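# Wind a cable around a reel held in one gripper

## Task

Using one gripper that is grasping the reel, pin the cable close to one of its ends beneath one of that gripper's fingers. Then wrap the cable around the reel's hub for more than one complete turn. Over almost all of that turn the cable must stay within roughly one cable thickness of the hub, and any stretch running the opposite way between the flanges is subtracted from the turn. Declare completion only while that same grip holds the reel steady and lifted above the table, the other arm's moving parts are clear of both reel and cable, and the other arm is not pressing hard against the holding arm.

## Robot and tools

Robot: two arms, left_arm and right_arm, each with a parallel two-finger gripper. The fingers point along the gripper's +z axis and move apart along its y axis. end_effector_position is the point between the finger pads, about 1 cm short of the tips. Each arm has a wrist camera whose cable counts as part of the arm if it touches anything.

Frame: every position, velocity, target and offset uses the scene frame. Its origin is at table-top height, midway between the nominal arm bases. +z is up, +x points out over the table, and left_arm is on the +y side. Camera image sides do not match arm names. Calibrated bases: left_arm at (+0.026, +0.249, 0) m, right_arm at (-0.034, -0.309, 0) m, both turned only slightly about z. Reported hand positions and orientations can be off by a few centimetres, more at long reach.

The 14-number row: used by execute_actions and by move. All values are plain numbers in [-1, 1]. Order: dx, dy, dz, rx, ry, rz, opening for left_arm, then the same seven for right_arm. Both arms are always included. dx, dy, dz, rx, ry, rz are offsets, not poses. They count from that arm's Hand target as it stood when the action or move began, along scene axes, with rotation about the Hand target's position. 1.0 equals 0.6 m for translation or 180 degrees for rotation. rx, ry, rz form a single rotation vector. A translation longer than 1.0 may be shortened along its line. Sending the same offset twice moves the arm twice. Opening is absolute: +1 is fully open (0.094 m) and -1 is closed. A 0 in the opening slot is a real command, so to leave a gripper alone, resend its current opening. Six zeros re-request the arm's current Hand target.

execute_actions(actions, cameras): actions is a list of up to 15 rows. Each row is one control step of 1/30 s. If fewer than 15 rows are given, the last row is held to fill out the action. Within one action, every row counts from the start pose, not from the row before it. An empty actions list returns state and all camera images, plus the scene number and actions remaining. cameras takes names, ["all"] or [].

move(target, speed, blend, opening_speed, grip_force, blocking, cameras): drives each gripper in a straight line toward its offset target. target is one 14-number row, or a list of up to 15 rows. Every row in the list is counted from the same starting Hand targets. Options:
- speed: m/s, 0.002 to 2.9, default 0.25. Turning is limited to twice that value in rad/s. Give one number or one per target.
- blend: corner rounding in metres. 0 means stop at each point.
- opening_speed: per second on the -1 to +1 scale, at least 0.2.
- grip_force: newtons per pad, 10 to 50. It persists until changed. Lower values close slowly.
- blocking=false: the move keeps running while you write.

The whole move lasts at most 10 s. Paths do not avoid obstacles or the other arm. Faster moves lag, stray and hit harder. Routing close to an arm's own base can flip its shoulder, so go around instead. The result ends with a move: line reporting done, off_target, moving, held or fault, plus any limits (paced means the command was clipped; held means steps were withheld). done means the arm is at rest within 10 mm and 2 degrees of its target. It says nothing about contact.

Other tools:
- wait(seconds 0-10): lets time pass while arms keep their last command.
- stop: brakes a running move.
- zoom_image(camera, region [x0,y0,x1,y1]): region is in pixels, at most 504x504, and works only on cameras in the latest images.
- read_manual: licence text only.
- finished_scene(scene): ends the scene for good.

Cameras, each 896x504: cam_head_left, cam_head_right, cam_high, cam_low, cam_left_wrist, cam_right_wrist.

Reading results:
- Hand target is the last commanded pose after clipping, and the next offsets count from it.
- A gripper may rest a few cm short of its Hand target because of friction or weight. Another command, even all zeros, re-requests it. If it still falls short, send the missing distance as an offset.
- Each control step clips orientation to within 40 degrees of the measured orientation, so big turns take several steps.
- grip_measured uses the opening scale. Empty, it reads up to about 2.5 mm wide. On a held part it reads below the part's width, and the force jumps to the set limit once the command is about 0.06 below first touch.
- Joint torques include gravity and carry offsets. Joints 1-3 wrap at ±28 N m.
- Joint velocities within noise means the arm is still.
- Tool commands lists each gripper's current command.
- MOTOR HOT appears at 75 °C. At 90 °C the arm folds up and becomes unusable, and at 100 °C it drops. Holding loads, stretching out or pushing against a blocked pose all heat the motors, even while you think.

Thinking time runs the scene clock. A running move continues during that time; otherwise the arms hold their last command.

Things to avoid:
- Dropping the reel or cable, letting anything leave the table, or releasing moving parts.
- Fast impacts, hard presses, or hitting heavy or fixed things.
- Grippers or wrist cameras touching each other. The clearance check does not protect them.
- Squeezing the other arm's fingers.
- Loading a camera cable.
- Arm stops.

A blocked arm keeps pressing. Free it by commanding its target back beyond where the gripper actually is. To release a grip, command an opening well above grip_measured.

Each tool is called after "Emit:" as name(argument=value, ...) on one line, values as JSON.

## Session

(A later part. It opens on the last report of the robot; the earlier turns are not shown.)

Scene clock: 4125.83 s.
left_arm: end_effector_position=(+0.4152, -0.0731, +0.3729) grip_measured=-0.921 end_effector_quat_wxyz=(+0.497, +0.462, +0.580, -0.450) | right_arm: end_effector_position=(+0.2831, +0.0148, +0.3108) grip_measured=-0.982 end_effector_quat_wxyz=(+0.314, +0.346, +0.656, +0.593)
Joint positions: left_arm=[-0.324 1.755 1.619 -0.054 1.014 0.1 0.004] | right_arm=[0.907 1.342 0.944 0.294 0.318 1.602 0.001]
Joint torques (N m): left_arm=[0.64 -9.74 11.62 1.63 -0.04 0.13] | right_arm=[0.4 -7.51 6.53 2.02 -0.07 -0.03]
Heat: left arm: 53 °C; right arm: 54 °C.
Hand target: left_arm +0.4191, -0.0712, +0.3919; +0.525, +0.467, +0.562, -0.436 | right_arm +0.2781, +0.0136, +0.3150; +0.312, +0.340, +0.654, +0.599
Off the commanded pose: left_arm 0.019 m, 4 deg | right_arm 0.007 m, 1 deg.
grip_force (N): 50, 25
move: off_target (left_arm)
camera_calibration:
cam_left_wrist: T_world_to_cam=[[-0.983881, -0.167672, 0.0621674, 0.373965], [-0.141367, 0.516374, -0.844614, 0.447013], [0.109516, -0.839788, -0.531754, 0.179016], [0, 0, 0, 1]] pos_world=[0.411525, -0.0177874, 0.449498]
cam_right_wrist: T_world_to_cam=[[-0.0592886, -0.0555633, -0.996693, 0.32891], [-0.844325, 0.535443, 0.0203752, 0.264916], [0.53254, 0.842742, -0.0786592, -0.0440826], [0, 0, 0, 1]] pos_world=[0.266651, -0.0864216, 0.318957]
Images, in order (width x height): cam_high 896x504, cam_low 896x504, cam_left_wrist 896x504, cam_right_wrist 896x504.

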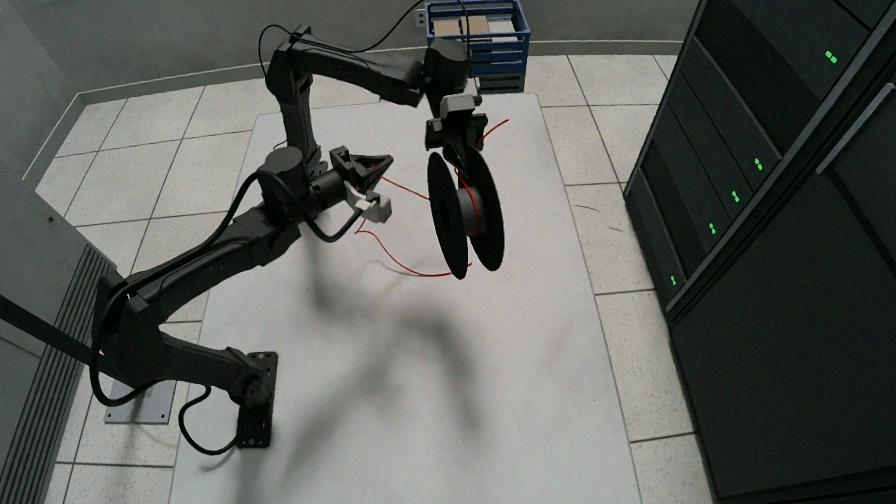

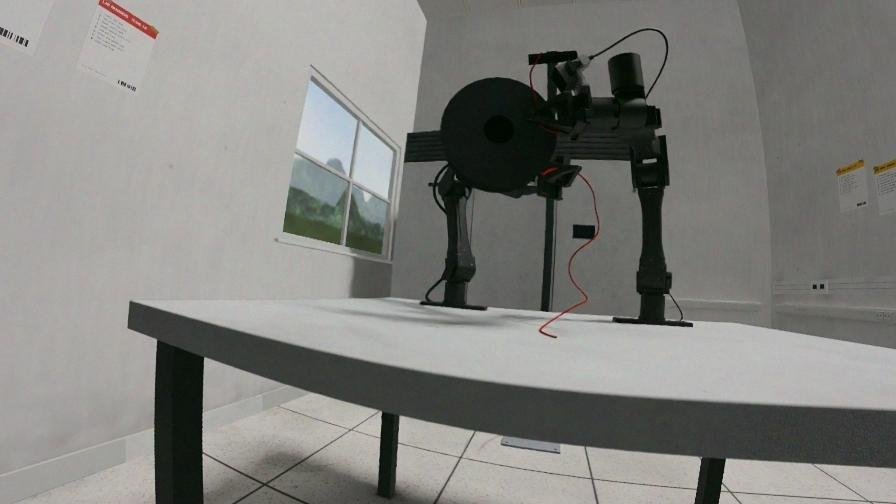

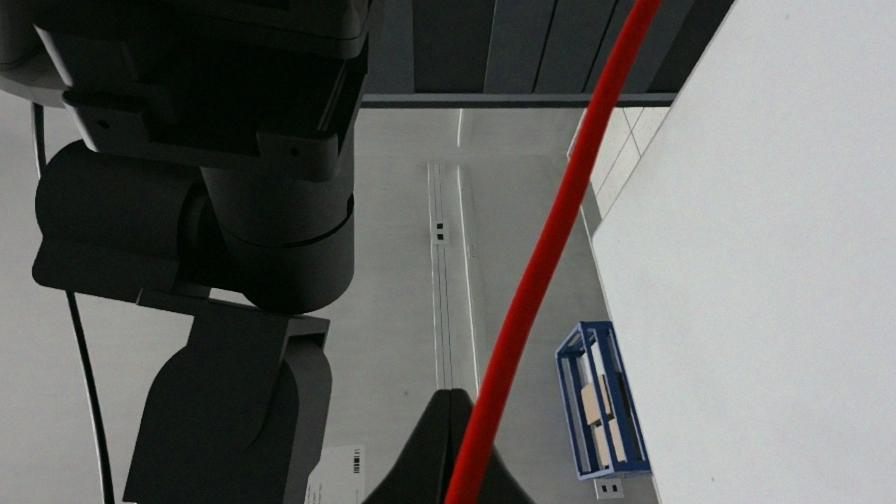

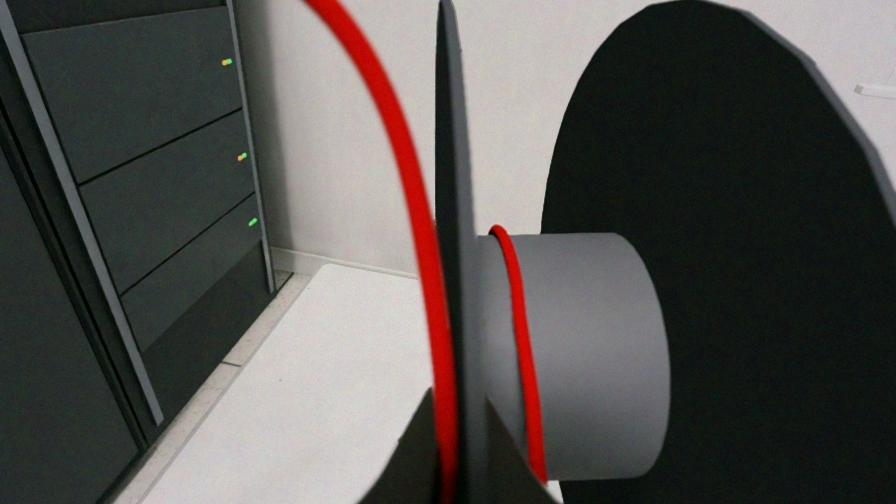

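Emit:
move(target=[[0,0,0,0,0,0,-1,0,0,0,0,0,0,-0.945],[0,0,0,0,0,0,-1,0.0532,0.1632,-0.0417,0,0,0,-0.945]], speed=0.12, cameras=["cam_left_wrist","cam_right_wrist","cam_high","cam_low"])

Scene clock: 4218.53 s.
left_arm: end_effector_position=(+0.4178, -0.0716, +0.3727) grip_measured=-0.921 end_effector_quat_wxyz=(+0.500, +0.459, +0.583, -0.446) | right_arm: end_effector_position=(+0.3103, +0.1029, +0.2748) grip_measured=-0.947 end_effector_quat_wxyz=(+0.312, +0.345, +0.665, +0.584)
Joint positions: left_arm=[-0.321 1.755 1.619 -0.054 1.005 0.1 0.004] | right_arm=[0.993 1.71 1.173 0.403 0.399 1.61 0.002]
Joint torques (N m): left_arm=[0.13 -9.78 11.75 1.66 0.08 0.1] | right_arm=[0.85 -8.1 9.95 2.08 0.03 -0.01]
Heat: left arm: 53 °C; right arm: 53 °C.
Hand target: left_arm +0.4192, -0.0711, +0.3919; +0.525, +0.467, +0.562, -0.436 | right_arm +0.3100, +0.1114, +0.2900; +0.312, +0.340, +0.654, +0.599
Off the commanded pose: left_arm 0.019 m, 4 deg | right_arm 0.017 m, 2 deg.
grip_force (N): 50, 25
move: off_target (left_arm, right_arm)
camera_calibration:
cam_left_wrist: T_world_to_cam=[[-0.981848, -0.179622, 0.0609138, 0.375527], [-0.146735, 0.515856, -0.844015, 0.448316], [0.120181, -0.837633, -0.532849, 0.176008], [0, 0, 0, 1]] pos_world=[0.413341, -0.0163838, 0.449296]
cam_right_wrist: T_world_to_cam=[[-0.0722228, -0.0784487, -0.994299, 0.30515], [-0.845929, 0.532942, 0.0193973, 0.242501], [0.528382, 0.842507, -0.104853, -0.127022], [0, 0, 0, 1]] pos_world=[0.294293, 0.00171625, 0.285388]
Images, in order (width x height): cam_high 896x504, cam_low 896x504, cam_left_wrist 896x504, cam_right_wrist 896x504.

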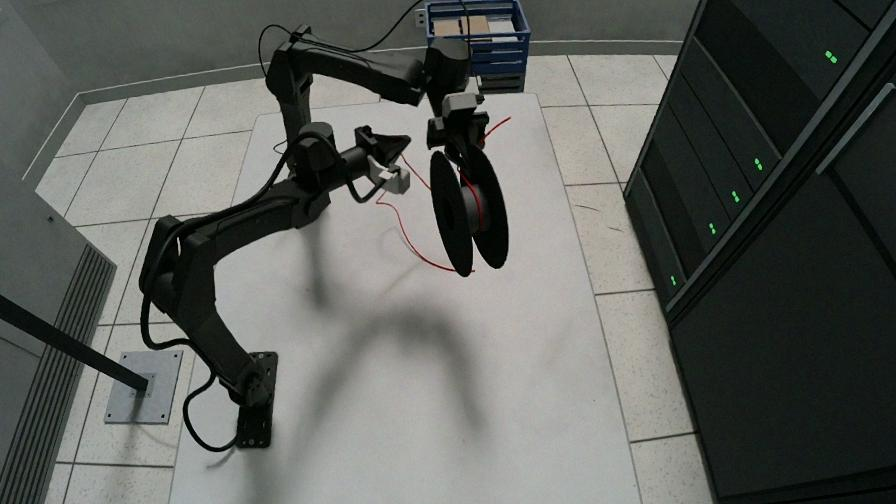

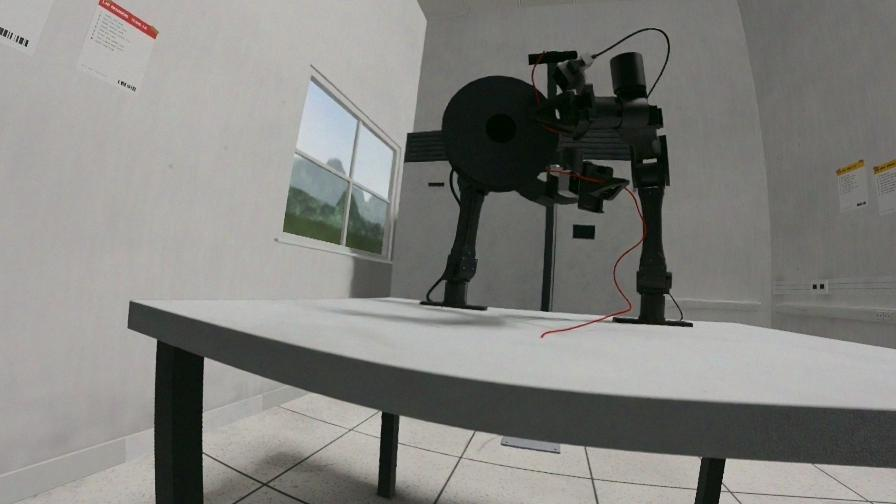

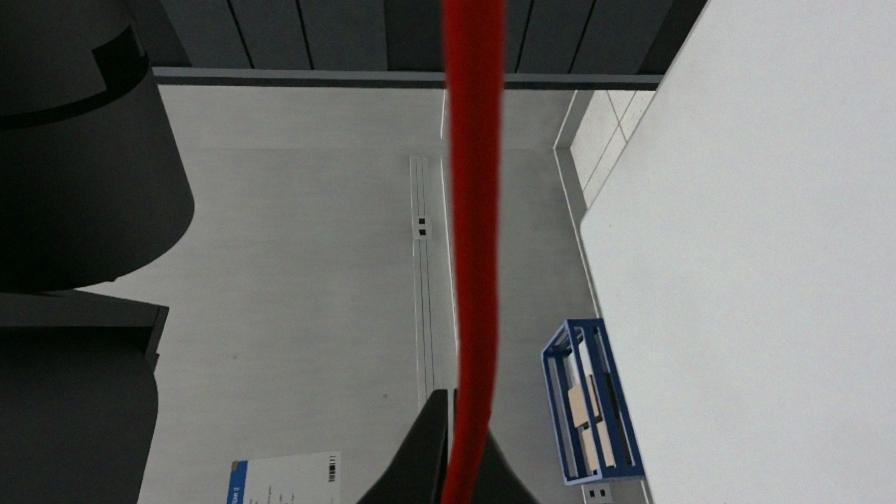

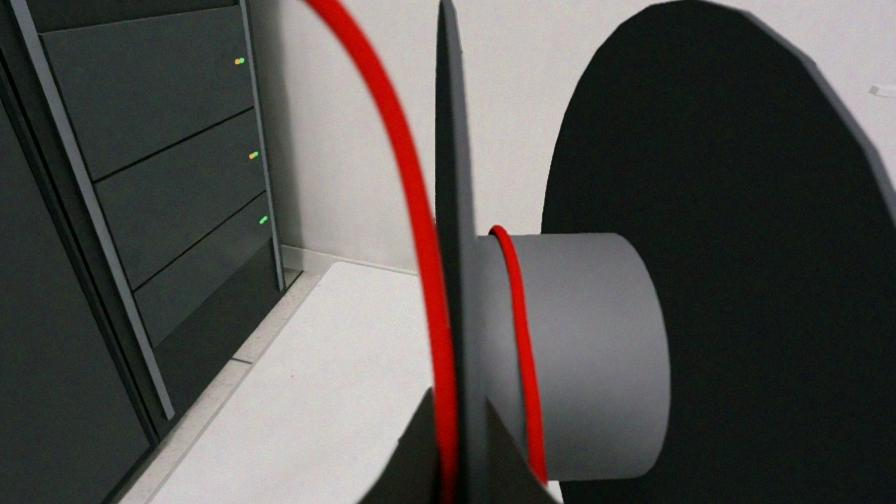

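Emit:
zoom_image(camera="cam_low", region=[430, 60, 670, 260])

Emit:
zoom_image(camera="cam_high", region=[340, 100, 540, 300])

Scaled by 2.100 from the camera's 896x504 image, which has a finer 1280x720 frame.

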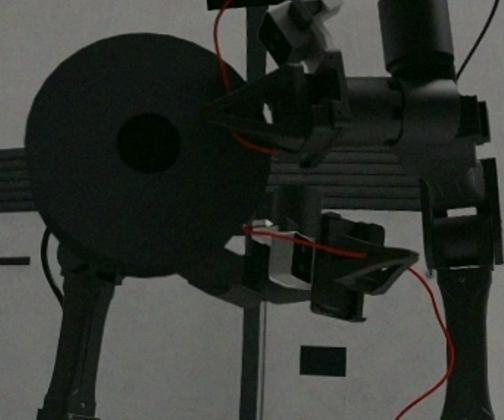

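Scaled by 2.520 from the camera's 896x504 image, which has a finer 1280x720 frame.

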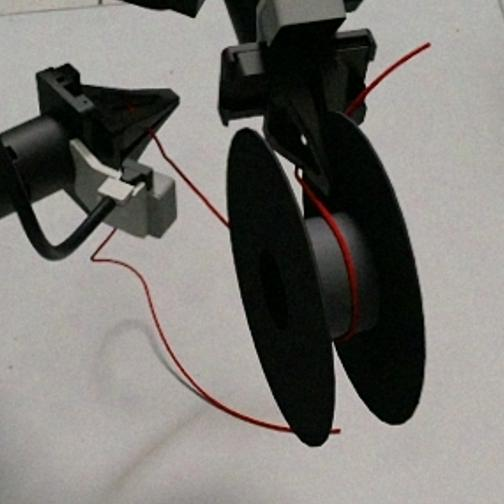

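Emit:
move(target=[0,0,0,0,0,0,-1,-0.01,0.0483,0.0333,0,0,0,-0.945], speed=0.1, cameras=["cam_left_wrist","cam_right_wrist","cam_high","cam_low"])

Scene clock: 4233.80 s.
left_arm: end_effector_position=(+0.4178, -0.0716, +0.3727) grip_measured=-0.921 end_effector_quat_wxyz=(+0.500, +0.459, +0.583, -0.446) | right_arm: end_effector_position=(+0.3055, +0.1325, +0.3001) grip_measured=-0.947 end_effector_quat_wxyz=(+0.314, +0.344, +0.659, +0.591)
Joint positions: left_arm=[-0.321 1.755 1.619 -0.054 1.005 0.1 0.004] | right_arm=[1.044 1.773 1.333 0.322 0.45 1.615 0.002]
Joint torques (N m): left_arm=[0.06 -9.55 11.74 1.62 0.02 0.11] | right_arm=[0.94 -8.58 9.98 1.92 0.04 -0.01]
Heat: left arm: 53 °C; right arm: 53 °C.
Hand target: left_arm +0.4192, -0.0711, +0.3919; +0.525, +0.467, +0.562, -0.436 | right_arm +0.3039, +0.1405, +0.3098; +0.312, +0.340, +0.654, +0.599
Off the commanded pose: left_arm 0.019 m, 4 deg | right_arm 0.013 m, 1 deg.
grip_force (N): 50, 25
move: off_target (left_arm, right_arm)
camera_calibration:
cam_left_wrist: T_world_to_cam=[[-0.981848, -0.179622, 0.0609138, 0.375527], [-0.146735, 0.515856, -0.844015, 0.448316], [0.120181, -0.837633, -0.532849, 0.176008], [0, 0, 0, 1]] pos_world=[0.413341, -0.0163838, 0.449296]
cam_right_wrist: T_world_to_cam=[[-0.0609685, -0.0640044, -0.996085, 0.327532], [-0.84625, 0.532495, 0.0175814, 0.222924], [0.529286, 0.84401, -0.0866292, -0.152757], [0, 0, 0, 1]] pos_world=[0.289471, 0.0311861, 0.309098]
Images, in order (width x height): cam_high 896x504, cam_low 896x504, cam_left_wrist 896x504, cam_right_wrist 896x504.

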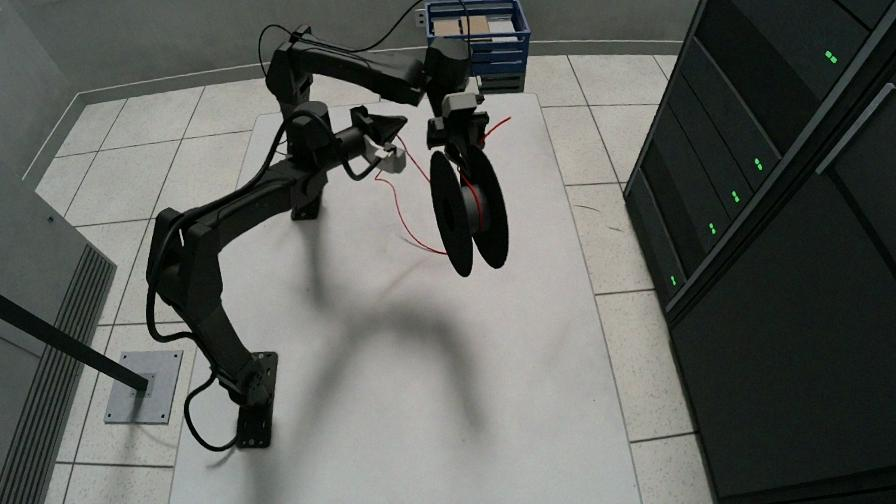

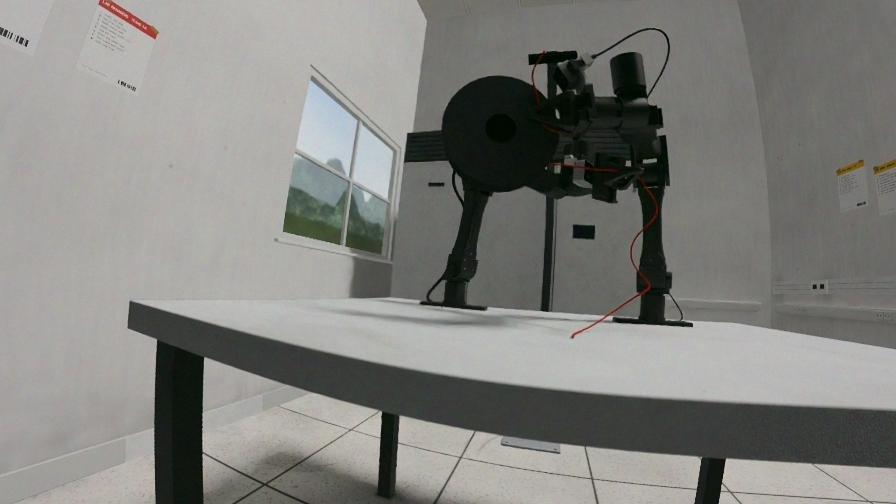

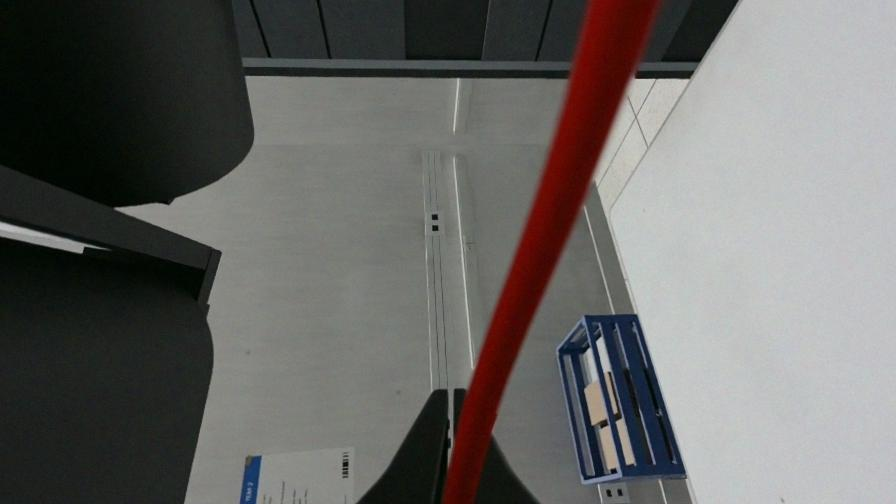

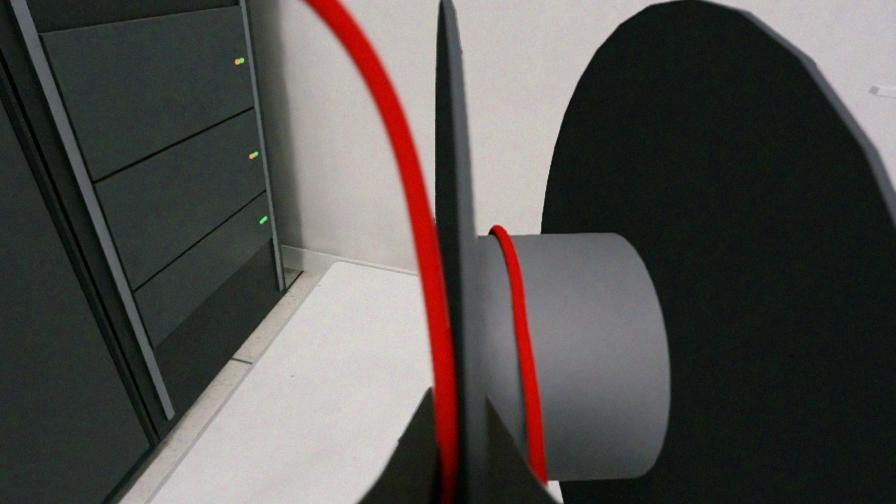

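Emit:
zoom_image(camera="cam_low", region=[430, 60, 670, 260])

Emit:
zoom_image(camera="cam_high", region=[340, 80, 540, 280])

Scaled by 2.100 from the camera's 896x504 image, which has a finer 1280x720 frame.

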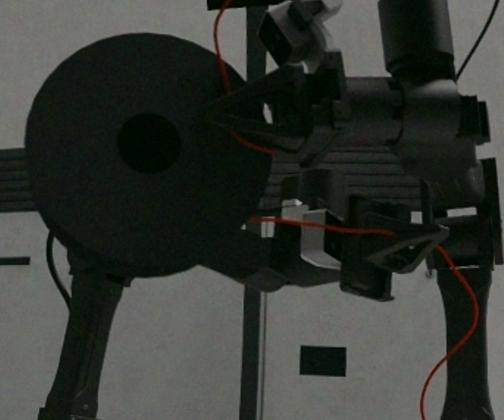

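Scaled by 2.520 from the camera's 896x504 image, which has a finer 1280x720 frame.

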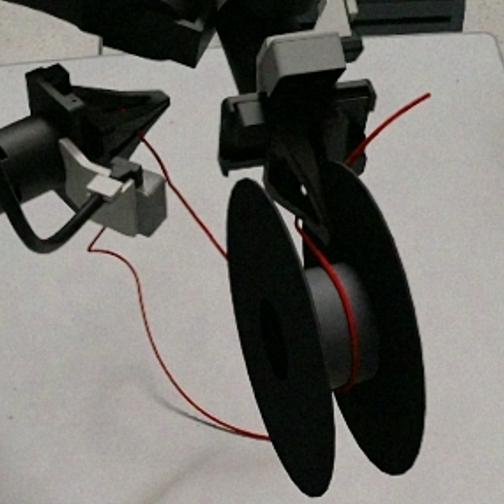

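Emit:
move(target=[[0,0,0,0,0,0,-1,-0.0965,-0.2058,0.0587,0,0,0,-0.945],[0,0,0,0,0,0,-1,-0.0765,-0.2183,0.2087,0.0468,-0.018,0.0012,-0.945],[0,0,0,0,0,0,-1,0.0135,-0.1675,0.392,0.0935,-0.0363,0.0025,-0.945]], speed=0.12, blend=0.02, cameras=["cam_left_wrist","cam_right_wrist","cam_high","cam_low"])

Scene clock: 4286.13 s.
left_arm: end_effector_position=(+0.4141, -0.0730, +0.3825) grip_measured=-0.921 end_effector_quat_wxyz=(+0.507, +0.466, +0.566, -0.453) | right_arm: end_effector_position=(+0.3227, +0.0375, +0.4976) grip_measured=-0.946 end_effector_quat_wxyz=(+0.300, +0.373, +0.578, +0.661)
Joint positions: left_arm=[-0.322 1.755 1.628 -0.02 1.03 0.086 0.004] | right_arm=[0.867 1.575 1.749 -0.117 0.305 1.702 0.003]
Joint torques (N m): left_arm=[0.25 -9.63 10.97 1.27 -0.17 0.24] | right_arm=[0.69 -7.69 11.19 2.64 -0.36 -0.07]
Heat: left arm: 53 °C; right arm: 56 °C.
Hand target: left_arm +0.4192, -0.0712, +0.3919; +0.525, +0.467, +0.562, -0.436 | right_arm +0.3120, +0.0399, +0.5451; +0.294, +0.345, +0.542, +0.708
Off the commanded pose: left_arm 0.011 m, 3 deg | right_arm 0.049 m, 8 deg.
grip_force (N): 50, 25
move: off_target (left_arm, right_arm)
camera_calibration:
cam_left_wrist: T_world_to_cam=[[-0.987115, -0.154844, 0.0403463, 0.38289], [-0.113567, 0.500322, -0.858359, 0.447415], [0.112726, -0.851881, -0.51146, 0.174277], [0, 0, 0, 1]] pos_world=[0.409122, -0.0161001, 0.45773]
cam_right_wrist: T_world_to_cam=[[-0.012919, 0.1534, -0.98808, 0.491557], [-0.830676, 0.548416, 0.0960031, 0.239814], [0.556606, 0.822014, 0.120341, -0.175515], [0, 0, 0, 1]] pos_world=[0.303251, -0.0626469, 0.483796]
Images, in order (width x height): cam_high 896x504, cam_low 896x504, cam_left_wrist 896x504, cam_right_wrist 896x504.

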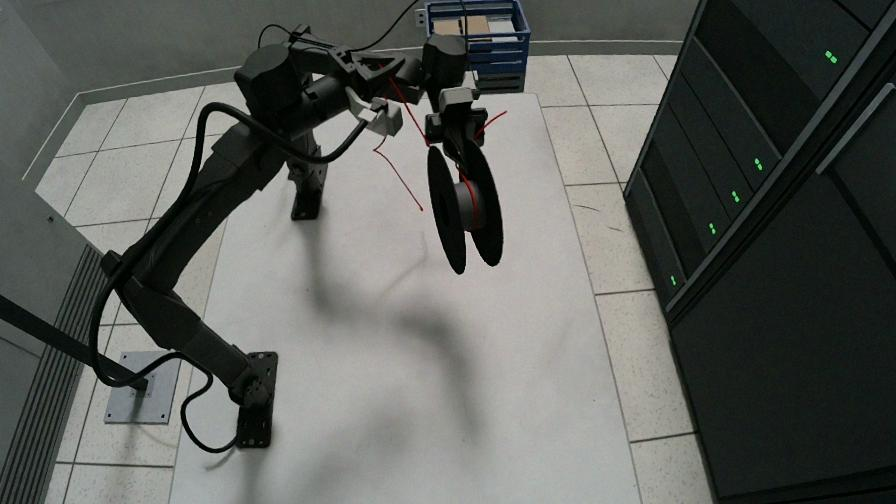

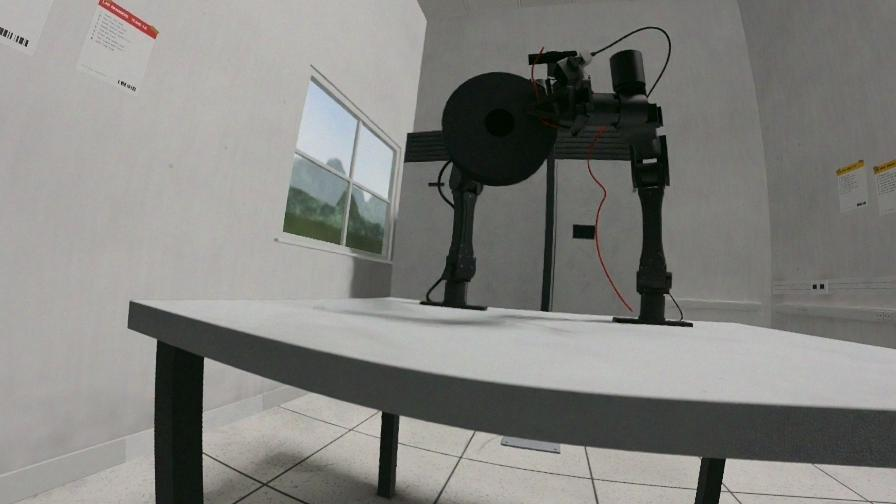

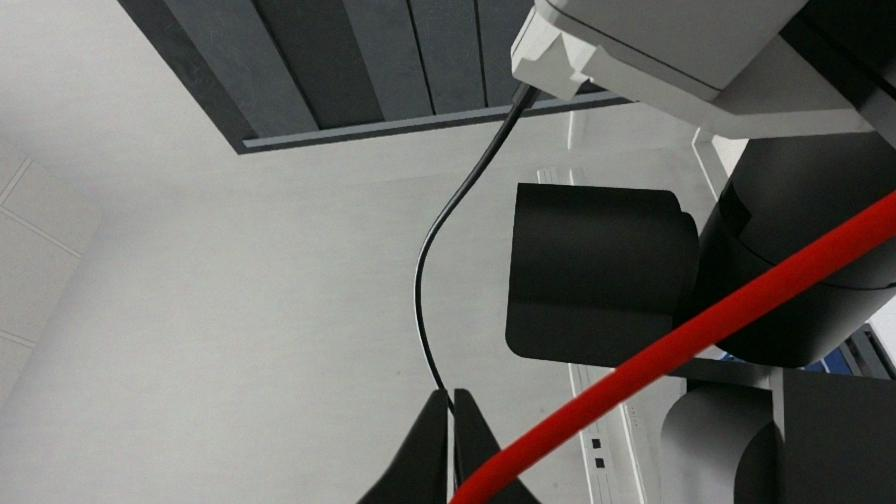

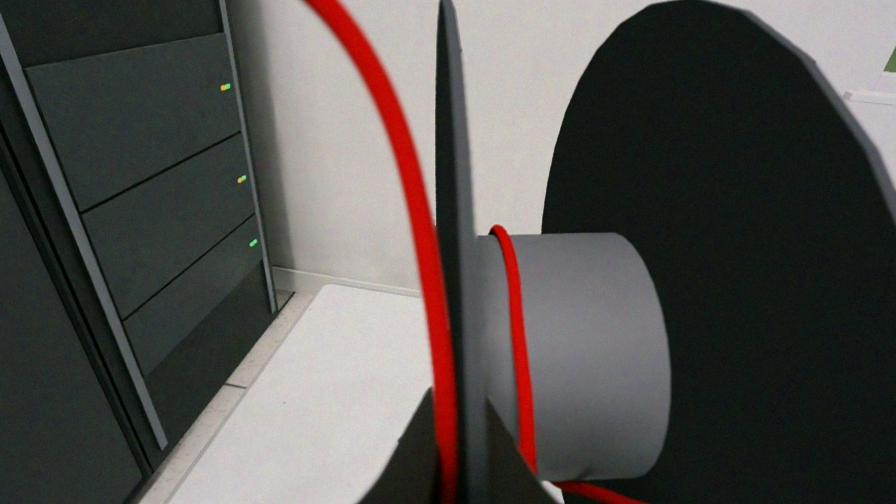

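Emit:
zoom_image(camera="cam_high", region=[340, 80, 540, 280])

Emit:
zoom_image(camera="cam_low", region=[430, 40, 670, 240])

Emit:
zoom_image(camera="cam_right_wrist", region=[420, 200, 896, 504])

Scaled by 2.520 from the camera's 896x504 image, which has a finer 1280x720 frame.

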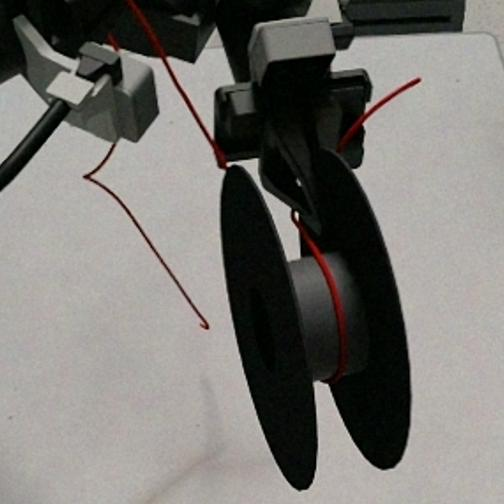

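Scaled by 2.100 from the camera's 896x504 image, which has a finer 1280x720 frame.

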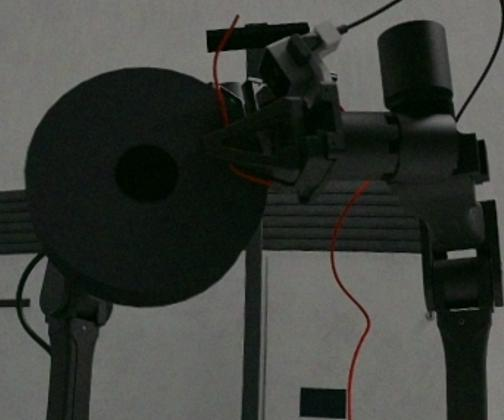

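Scaled by 1.059 from the camera's 896x504 image, which has a finer 1280x720 frame.

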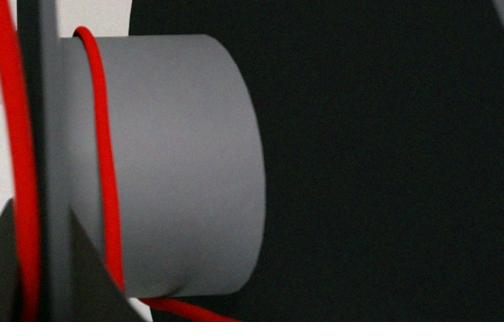

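Emit:
move(target=[[0,0,0,0,0,0,-1,0.0488,-0.0837,0.0215,0.0432,0.0138,-0.0301,-0.945],[0,0,0,0,0,0,-1,0.1067,-0.1872,0.0698,0.0786,0.0273,-0.0778,-0.945]], speed=0.12, blend=0.02, cameras=["cam_left_wrist","cam_right_wrist","cam_high","cam_low"])

Scene clock: 4324.30 s.
left_arm: end_effector_position=(+0.4176, -0.0726, +0.3839) grip_measured=-0.921 end_effector_quat_wxyz=(+0.516, +0.466, +0.565, -0.444) | right_arm: end_effector_position=(+0.3832, -0.0632, +0.5435) grip_measured=-0.946 end_effector_quat_wxyz=(+0.300, +0.493, +0.458, +0.677)
Joint positions: left_arm=[-0.322 1.755 1.628 -0.009 1.011 0.095 0.004] | right_arm=[0.634 1.602 1.934 -0.231 0.312 1.945 0.003]
Joint torques (N m): left_arm=[0.32 -9.44 11.17 1.18 0 0.17] | right_arm=[-0.14 -7.49 10.48 2.56 0.06 -0.05]
Heat: left arm: 48 °C; right arm: 61 °C.
Hand target: left_arm +0.4192, -0.0712, +0.3919; +0.525, +0.467, +0.562, -0.436 | right_arm +0.3759, -0.0724, +0.5871; +0.309, +0.472, +0.417, +0.713
Off the commanded pose: left_arm 0.008 m, 1 deg | right_arm 0.045 m, 7 deg.
grip_force (N): 50, 25
move: off_target (right_arm)
camera_calibration:
cam_left_wrist: T_world_to_cam=[[-0.984796, -0.172468, 0.0207505, 0.391687], [-0.105377, 0.498154, -0.860662, 0.446114], [0.1381, -0.849763, -0.508754, 0.163556], [0, 0, 0, 1]] pos_world=[0.410155, -0.0156959, 0.459035]
cam_right_wrist: T_world_to_cam=[[-0.023256, 0.397862, -0.917151, 0.534066], [-0.680764, 0.665537, 0.305974, 0.176747], [0.732133, 0.631479, 0.255372, -0.284608], [0, 0, 0, 1]] pos_world=[0.341114, -0.150392, 0.50842]
Images, in order (width x height): cam_high 896x504, cam_low 896x504, cam_left_wrist 896x504, cam_right_wrist 896x504.

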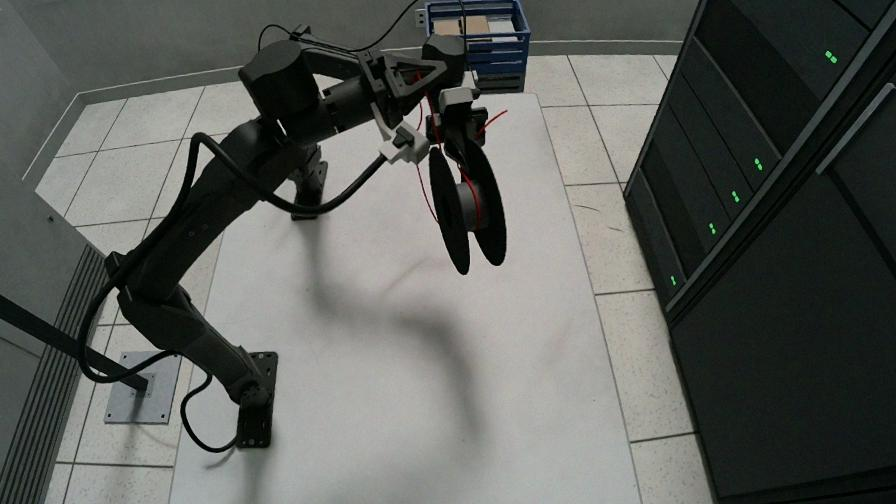

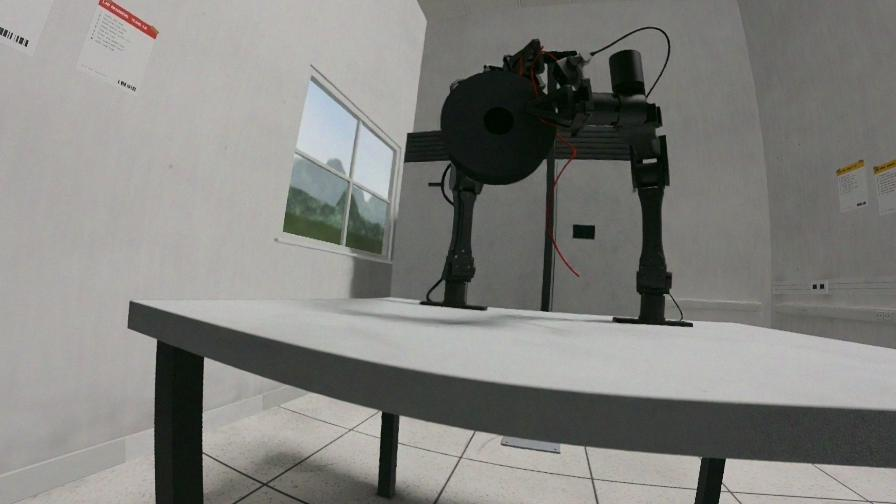

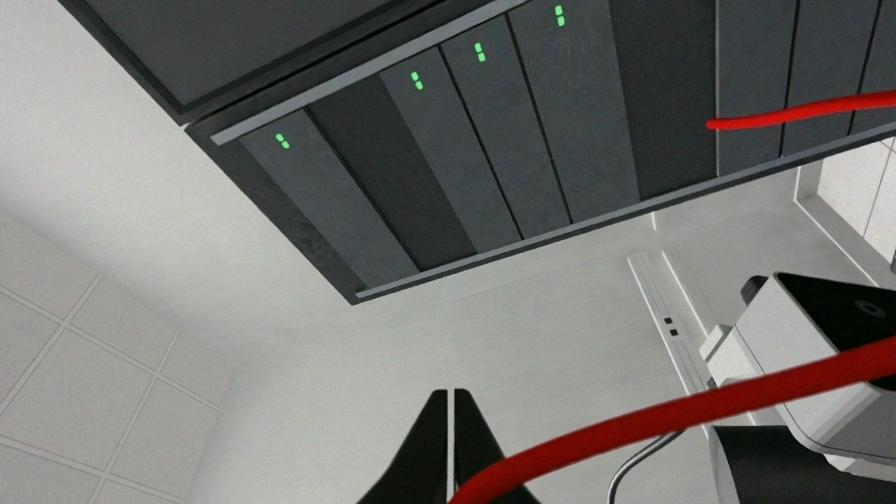

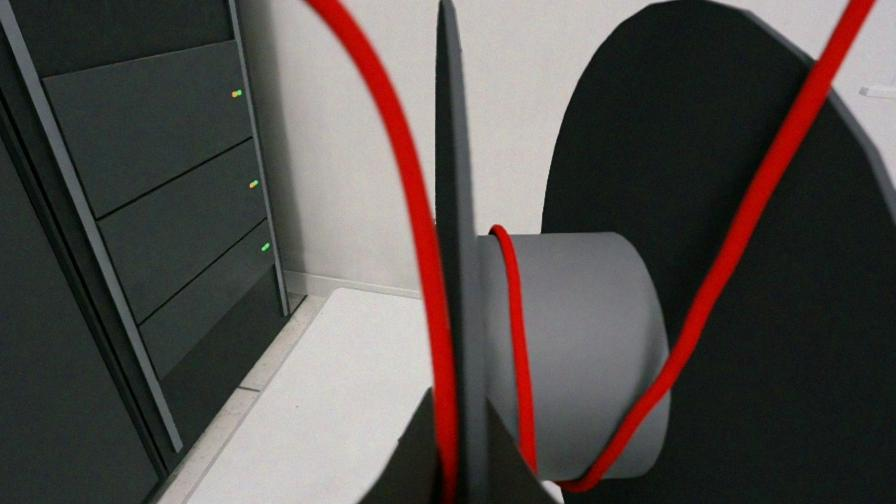

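Emit:
move(target=[[0,0,0,0,0,0,-1,0.0547,-0.1002,-0.0033,0.0098,0.0252,-0.0362,-0.945],[0,0,0,0,0,0,-1,0.1102,-0.1577,-0.0117,0.0098,0.0252,-0.0362,-0.945]], speed=0.12, blend=0.02, cameras=["cam_left_wrist","cam_right_wrist","cam_high","cam_low"])

Scene clock: 4344.97 s.
left_arm: end_effector_position=(+0.4203, -0.0722, +0.3892) grip_measured=-0.921 end_effector_quat_wxyz=(+0.527, +0.465, +0.561, -0.437) | right_arm: end_effector_position=(+0.4464, -0.1519, +0.5282) grip_measured=-0.946 end_effector_quat_wxyz=(+0.294, +0.557, +0.436, +0.643)
Joint positions: left_arm=[-0.322 1.755 1.635 0.007 0.998 0.095 0.004] | right_arm=[0.346 1.689 2.075 -0.387 0.121 2.049 0.003]
Joint torques (N m): left_arm=[0.2 -9.55 10.41 1.09 0.06 0.13] | right_arm=[-1.17 -8.34 10.62 2.84 0.26 -0.09]
Heat: left arm: 48 °C; right arm: 63 °C.
Hand target: left_arm +0.4192, -0.0712, +0.3919; +0.525, +0.467, +0.562, -0.436 | right_arm +0.4422, -0.1671, +0.5799; +0.325, +0.527, +0.390, +0.681
Off the commanded pose: left_arm 0.003 m, 0 deg | right_arm 0.054 m, 9 deg.
grip_force (N): 50, 25
move: off_target (right_arm)
camera_calibration:
cam_left_wrist: T_world_to_cam=[[-0.982585, -0.185814, 0.000507078, 0.400233], [-0.0932649, 0.490821, -0.866254, 0.447311], [0.160713, -0.851216, -0.499603, 0.153058], [0, 0, 0, 1]] pos_world=[0.410382, -0.0148954, 0.46375]
cam_right_wrist: T_world_to_cam=[[-0.0876091, 0.441759, -0.892846, 0.579342], [-0.57664, 0.708367, 0.407065, 0.190164], [0.812288, 0.550513, 0.192676, -0.286051], [0, 0, 0, 1]] pos_world=[0.392768, -0.23316, 0.494969]
Images, in order (width x height): cam_high 896x504, cam_low 896x504, cam_left_wrist 896x504, cam_right_wrist 896x504.

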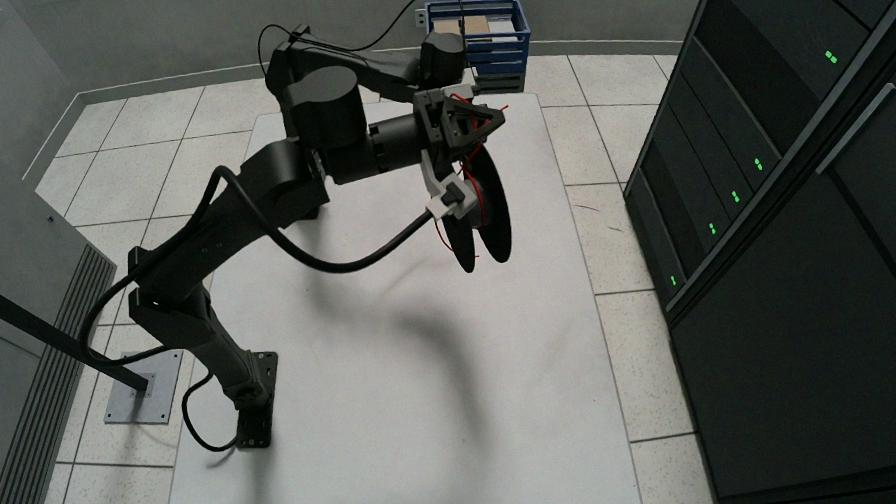

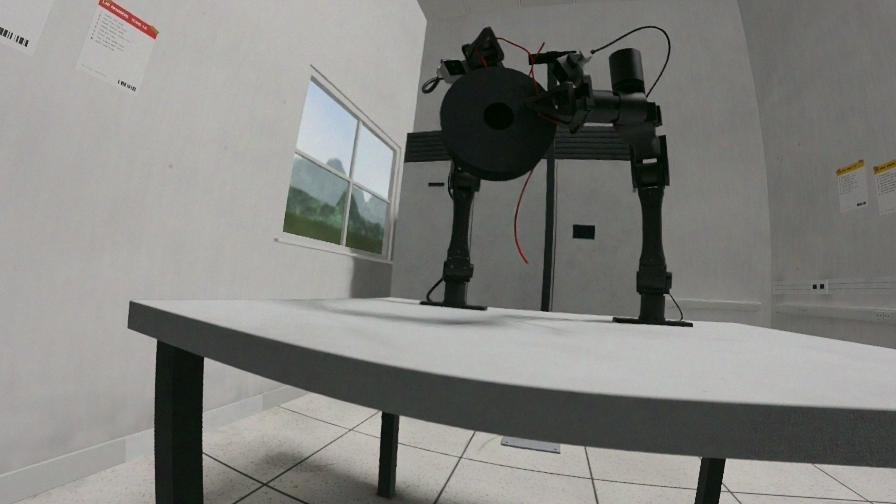

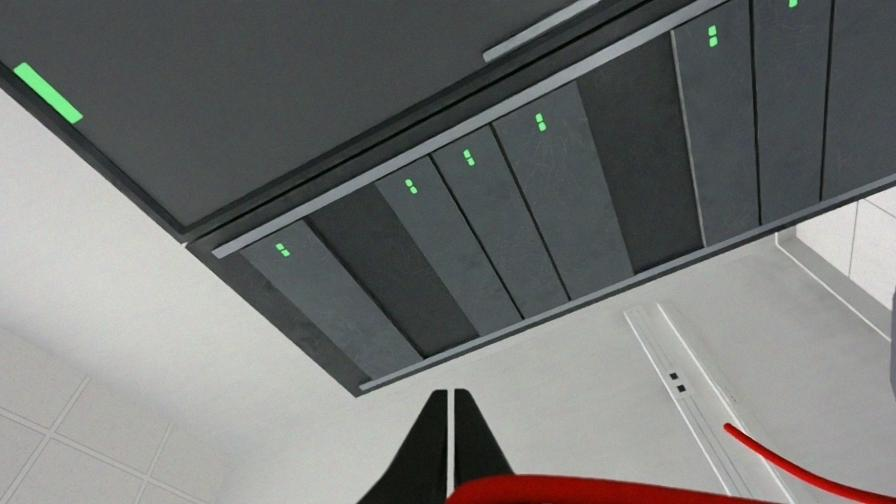

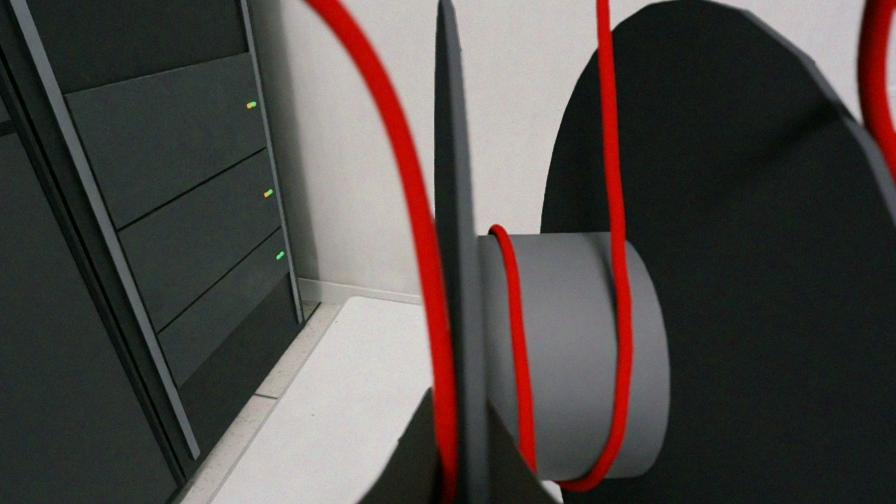

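Emit:
move(target=[[0,0,0,0,0,0,-1,0.023,-0.114,-0.0732,0,0,0,-0.945],[0,0,0,0,0,0,-1,0.023,-0.114,-0.0732,0,0,0,-0.86],[0,0,0,0,0,0,-1,0.042,-0.2123,-0.2115,0,0,0,-0.86]], speed=0.12, blend=[0, 0.0, 0], cameras=["cam_left_wrist","cam_right_wrist","cam_high","cam_low"])

Scene clock: 4375.03 s.
left_arm: end_effector_position=(+0.4219, -0.0738, +0.3844) grip_measured=-0.921 end_effector_quat_wxyz=(+0.522, +0.458, +0.574, -0.434) | right_arm: end_effector_position=(+0.4718, -0.2704, +0.4340) grip_measured=-0.861 end_effector_quat_wxyz=(+0.282, +0.530, +0.421, +0.680)
Joint positions: left_arm=[-0.329 1.755 1.635 -0.019 0.973 0.095 0.004] | right_arm=[-0.046 1.543 1.423 0.207 -0.313 2.105 0.007]
Joint torques (N m): left_arm=[0.85 -9.66 10.47 1.27 0.32 0.14] | right_arm=[-2.25 -9.73 6.94 2.26 0.58 -0.07]
Heat: left arm: 50 °C; right arm: 65 °C.
Hand target: left_arm +0.4193, -0.0711, +0.3918; +0.524, +0.467, +0.563, -0.436 | right_arm +0.4673, -0.2944, +0.4531; +0.325, +0.527, +0.390, +0.681
Off the commanded pose: left_arm 0.008 m, 2 deg | right_arm 0.031 m, 6 deg.
grip_force (N): 50, 25
move: off_target (right_arm); target 2's new opening was sent with right_arm's hand 0.061 m and 11 deg from that target
camera_calibration:
cam_left_wrist: T_world_to_cam=[[-0.978908, -0.203278, 0.020428, 0.3911], [-0.121695, 0.49986, -0.857514, 0.453383], [0.164103, -0.841913, -0.514054, 0.153746], [0, 0, 0, 1]] pos_world=[0.412795, -0.0176845, 0.459827]
cam_right_wrist: T_world_to_cam=[[-0.0418158, 0.482594, -0.874845, 0.531359], [-0.636398, 0.662144, 0.39568, 0.347737], [0.770227, 0.573295, 0.279434, -0.234884], [0, 0, 0, 1]] pos_world=[0.424433, -0.352025, 0.392899]
Images, in order (width x height): cam_high 896x504, cam_low 896x504, cam_left_wrist 896x504, cam_right_wrist 896x504.

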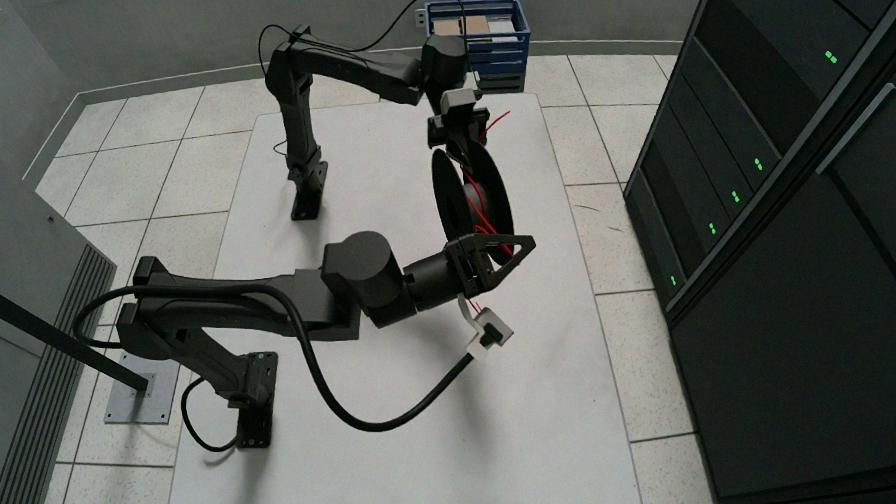

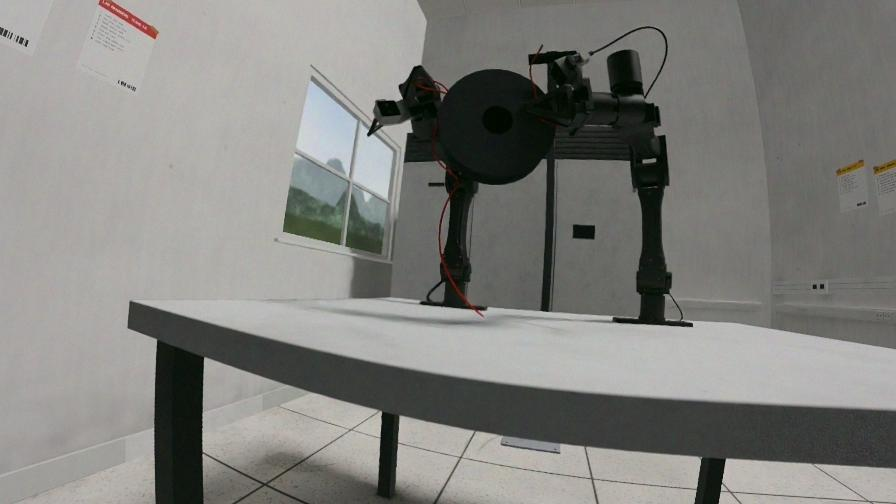

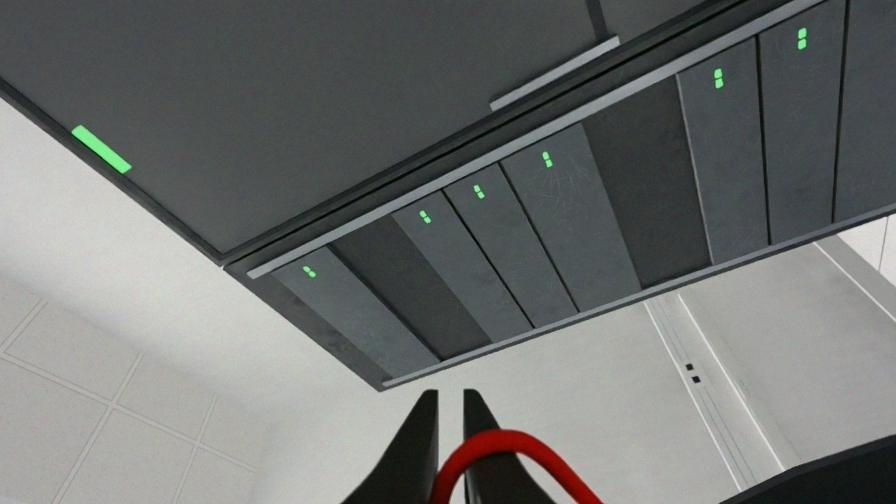

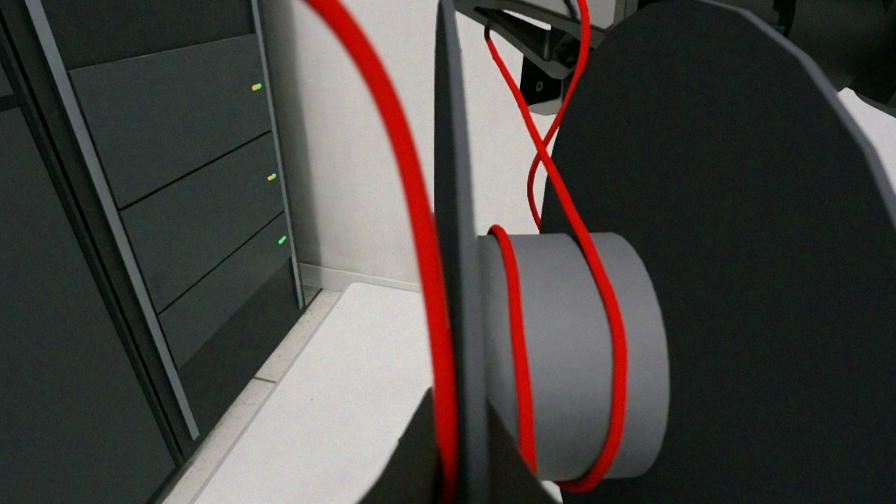

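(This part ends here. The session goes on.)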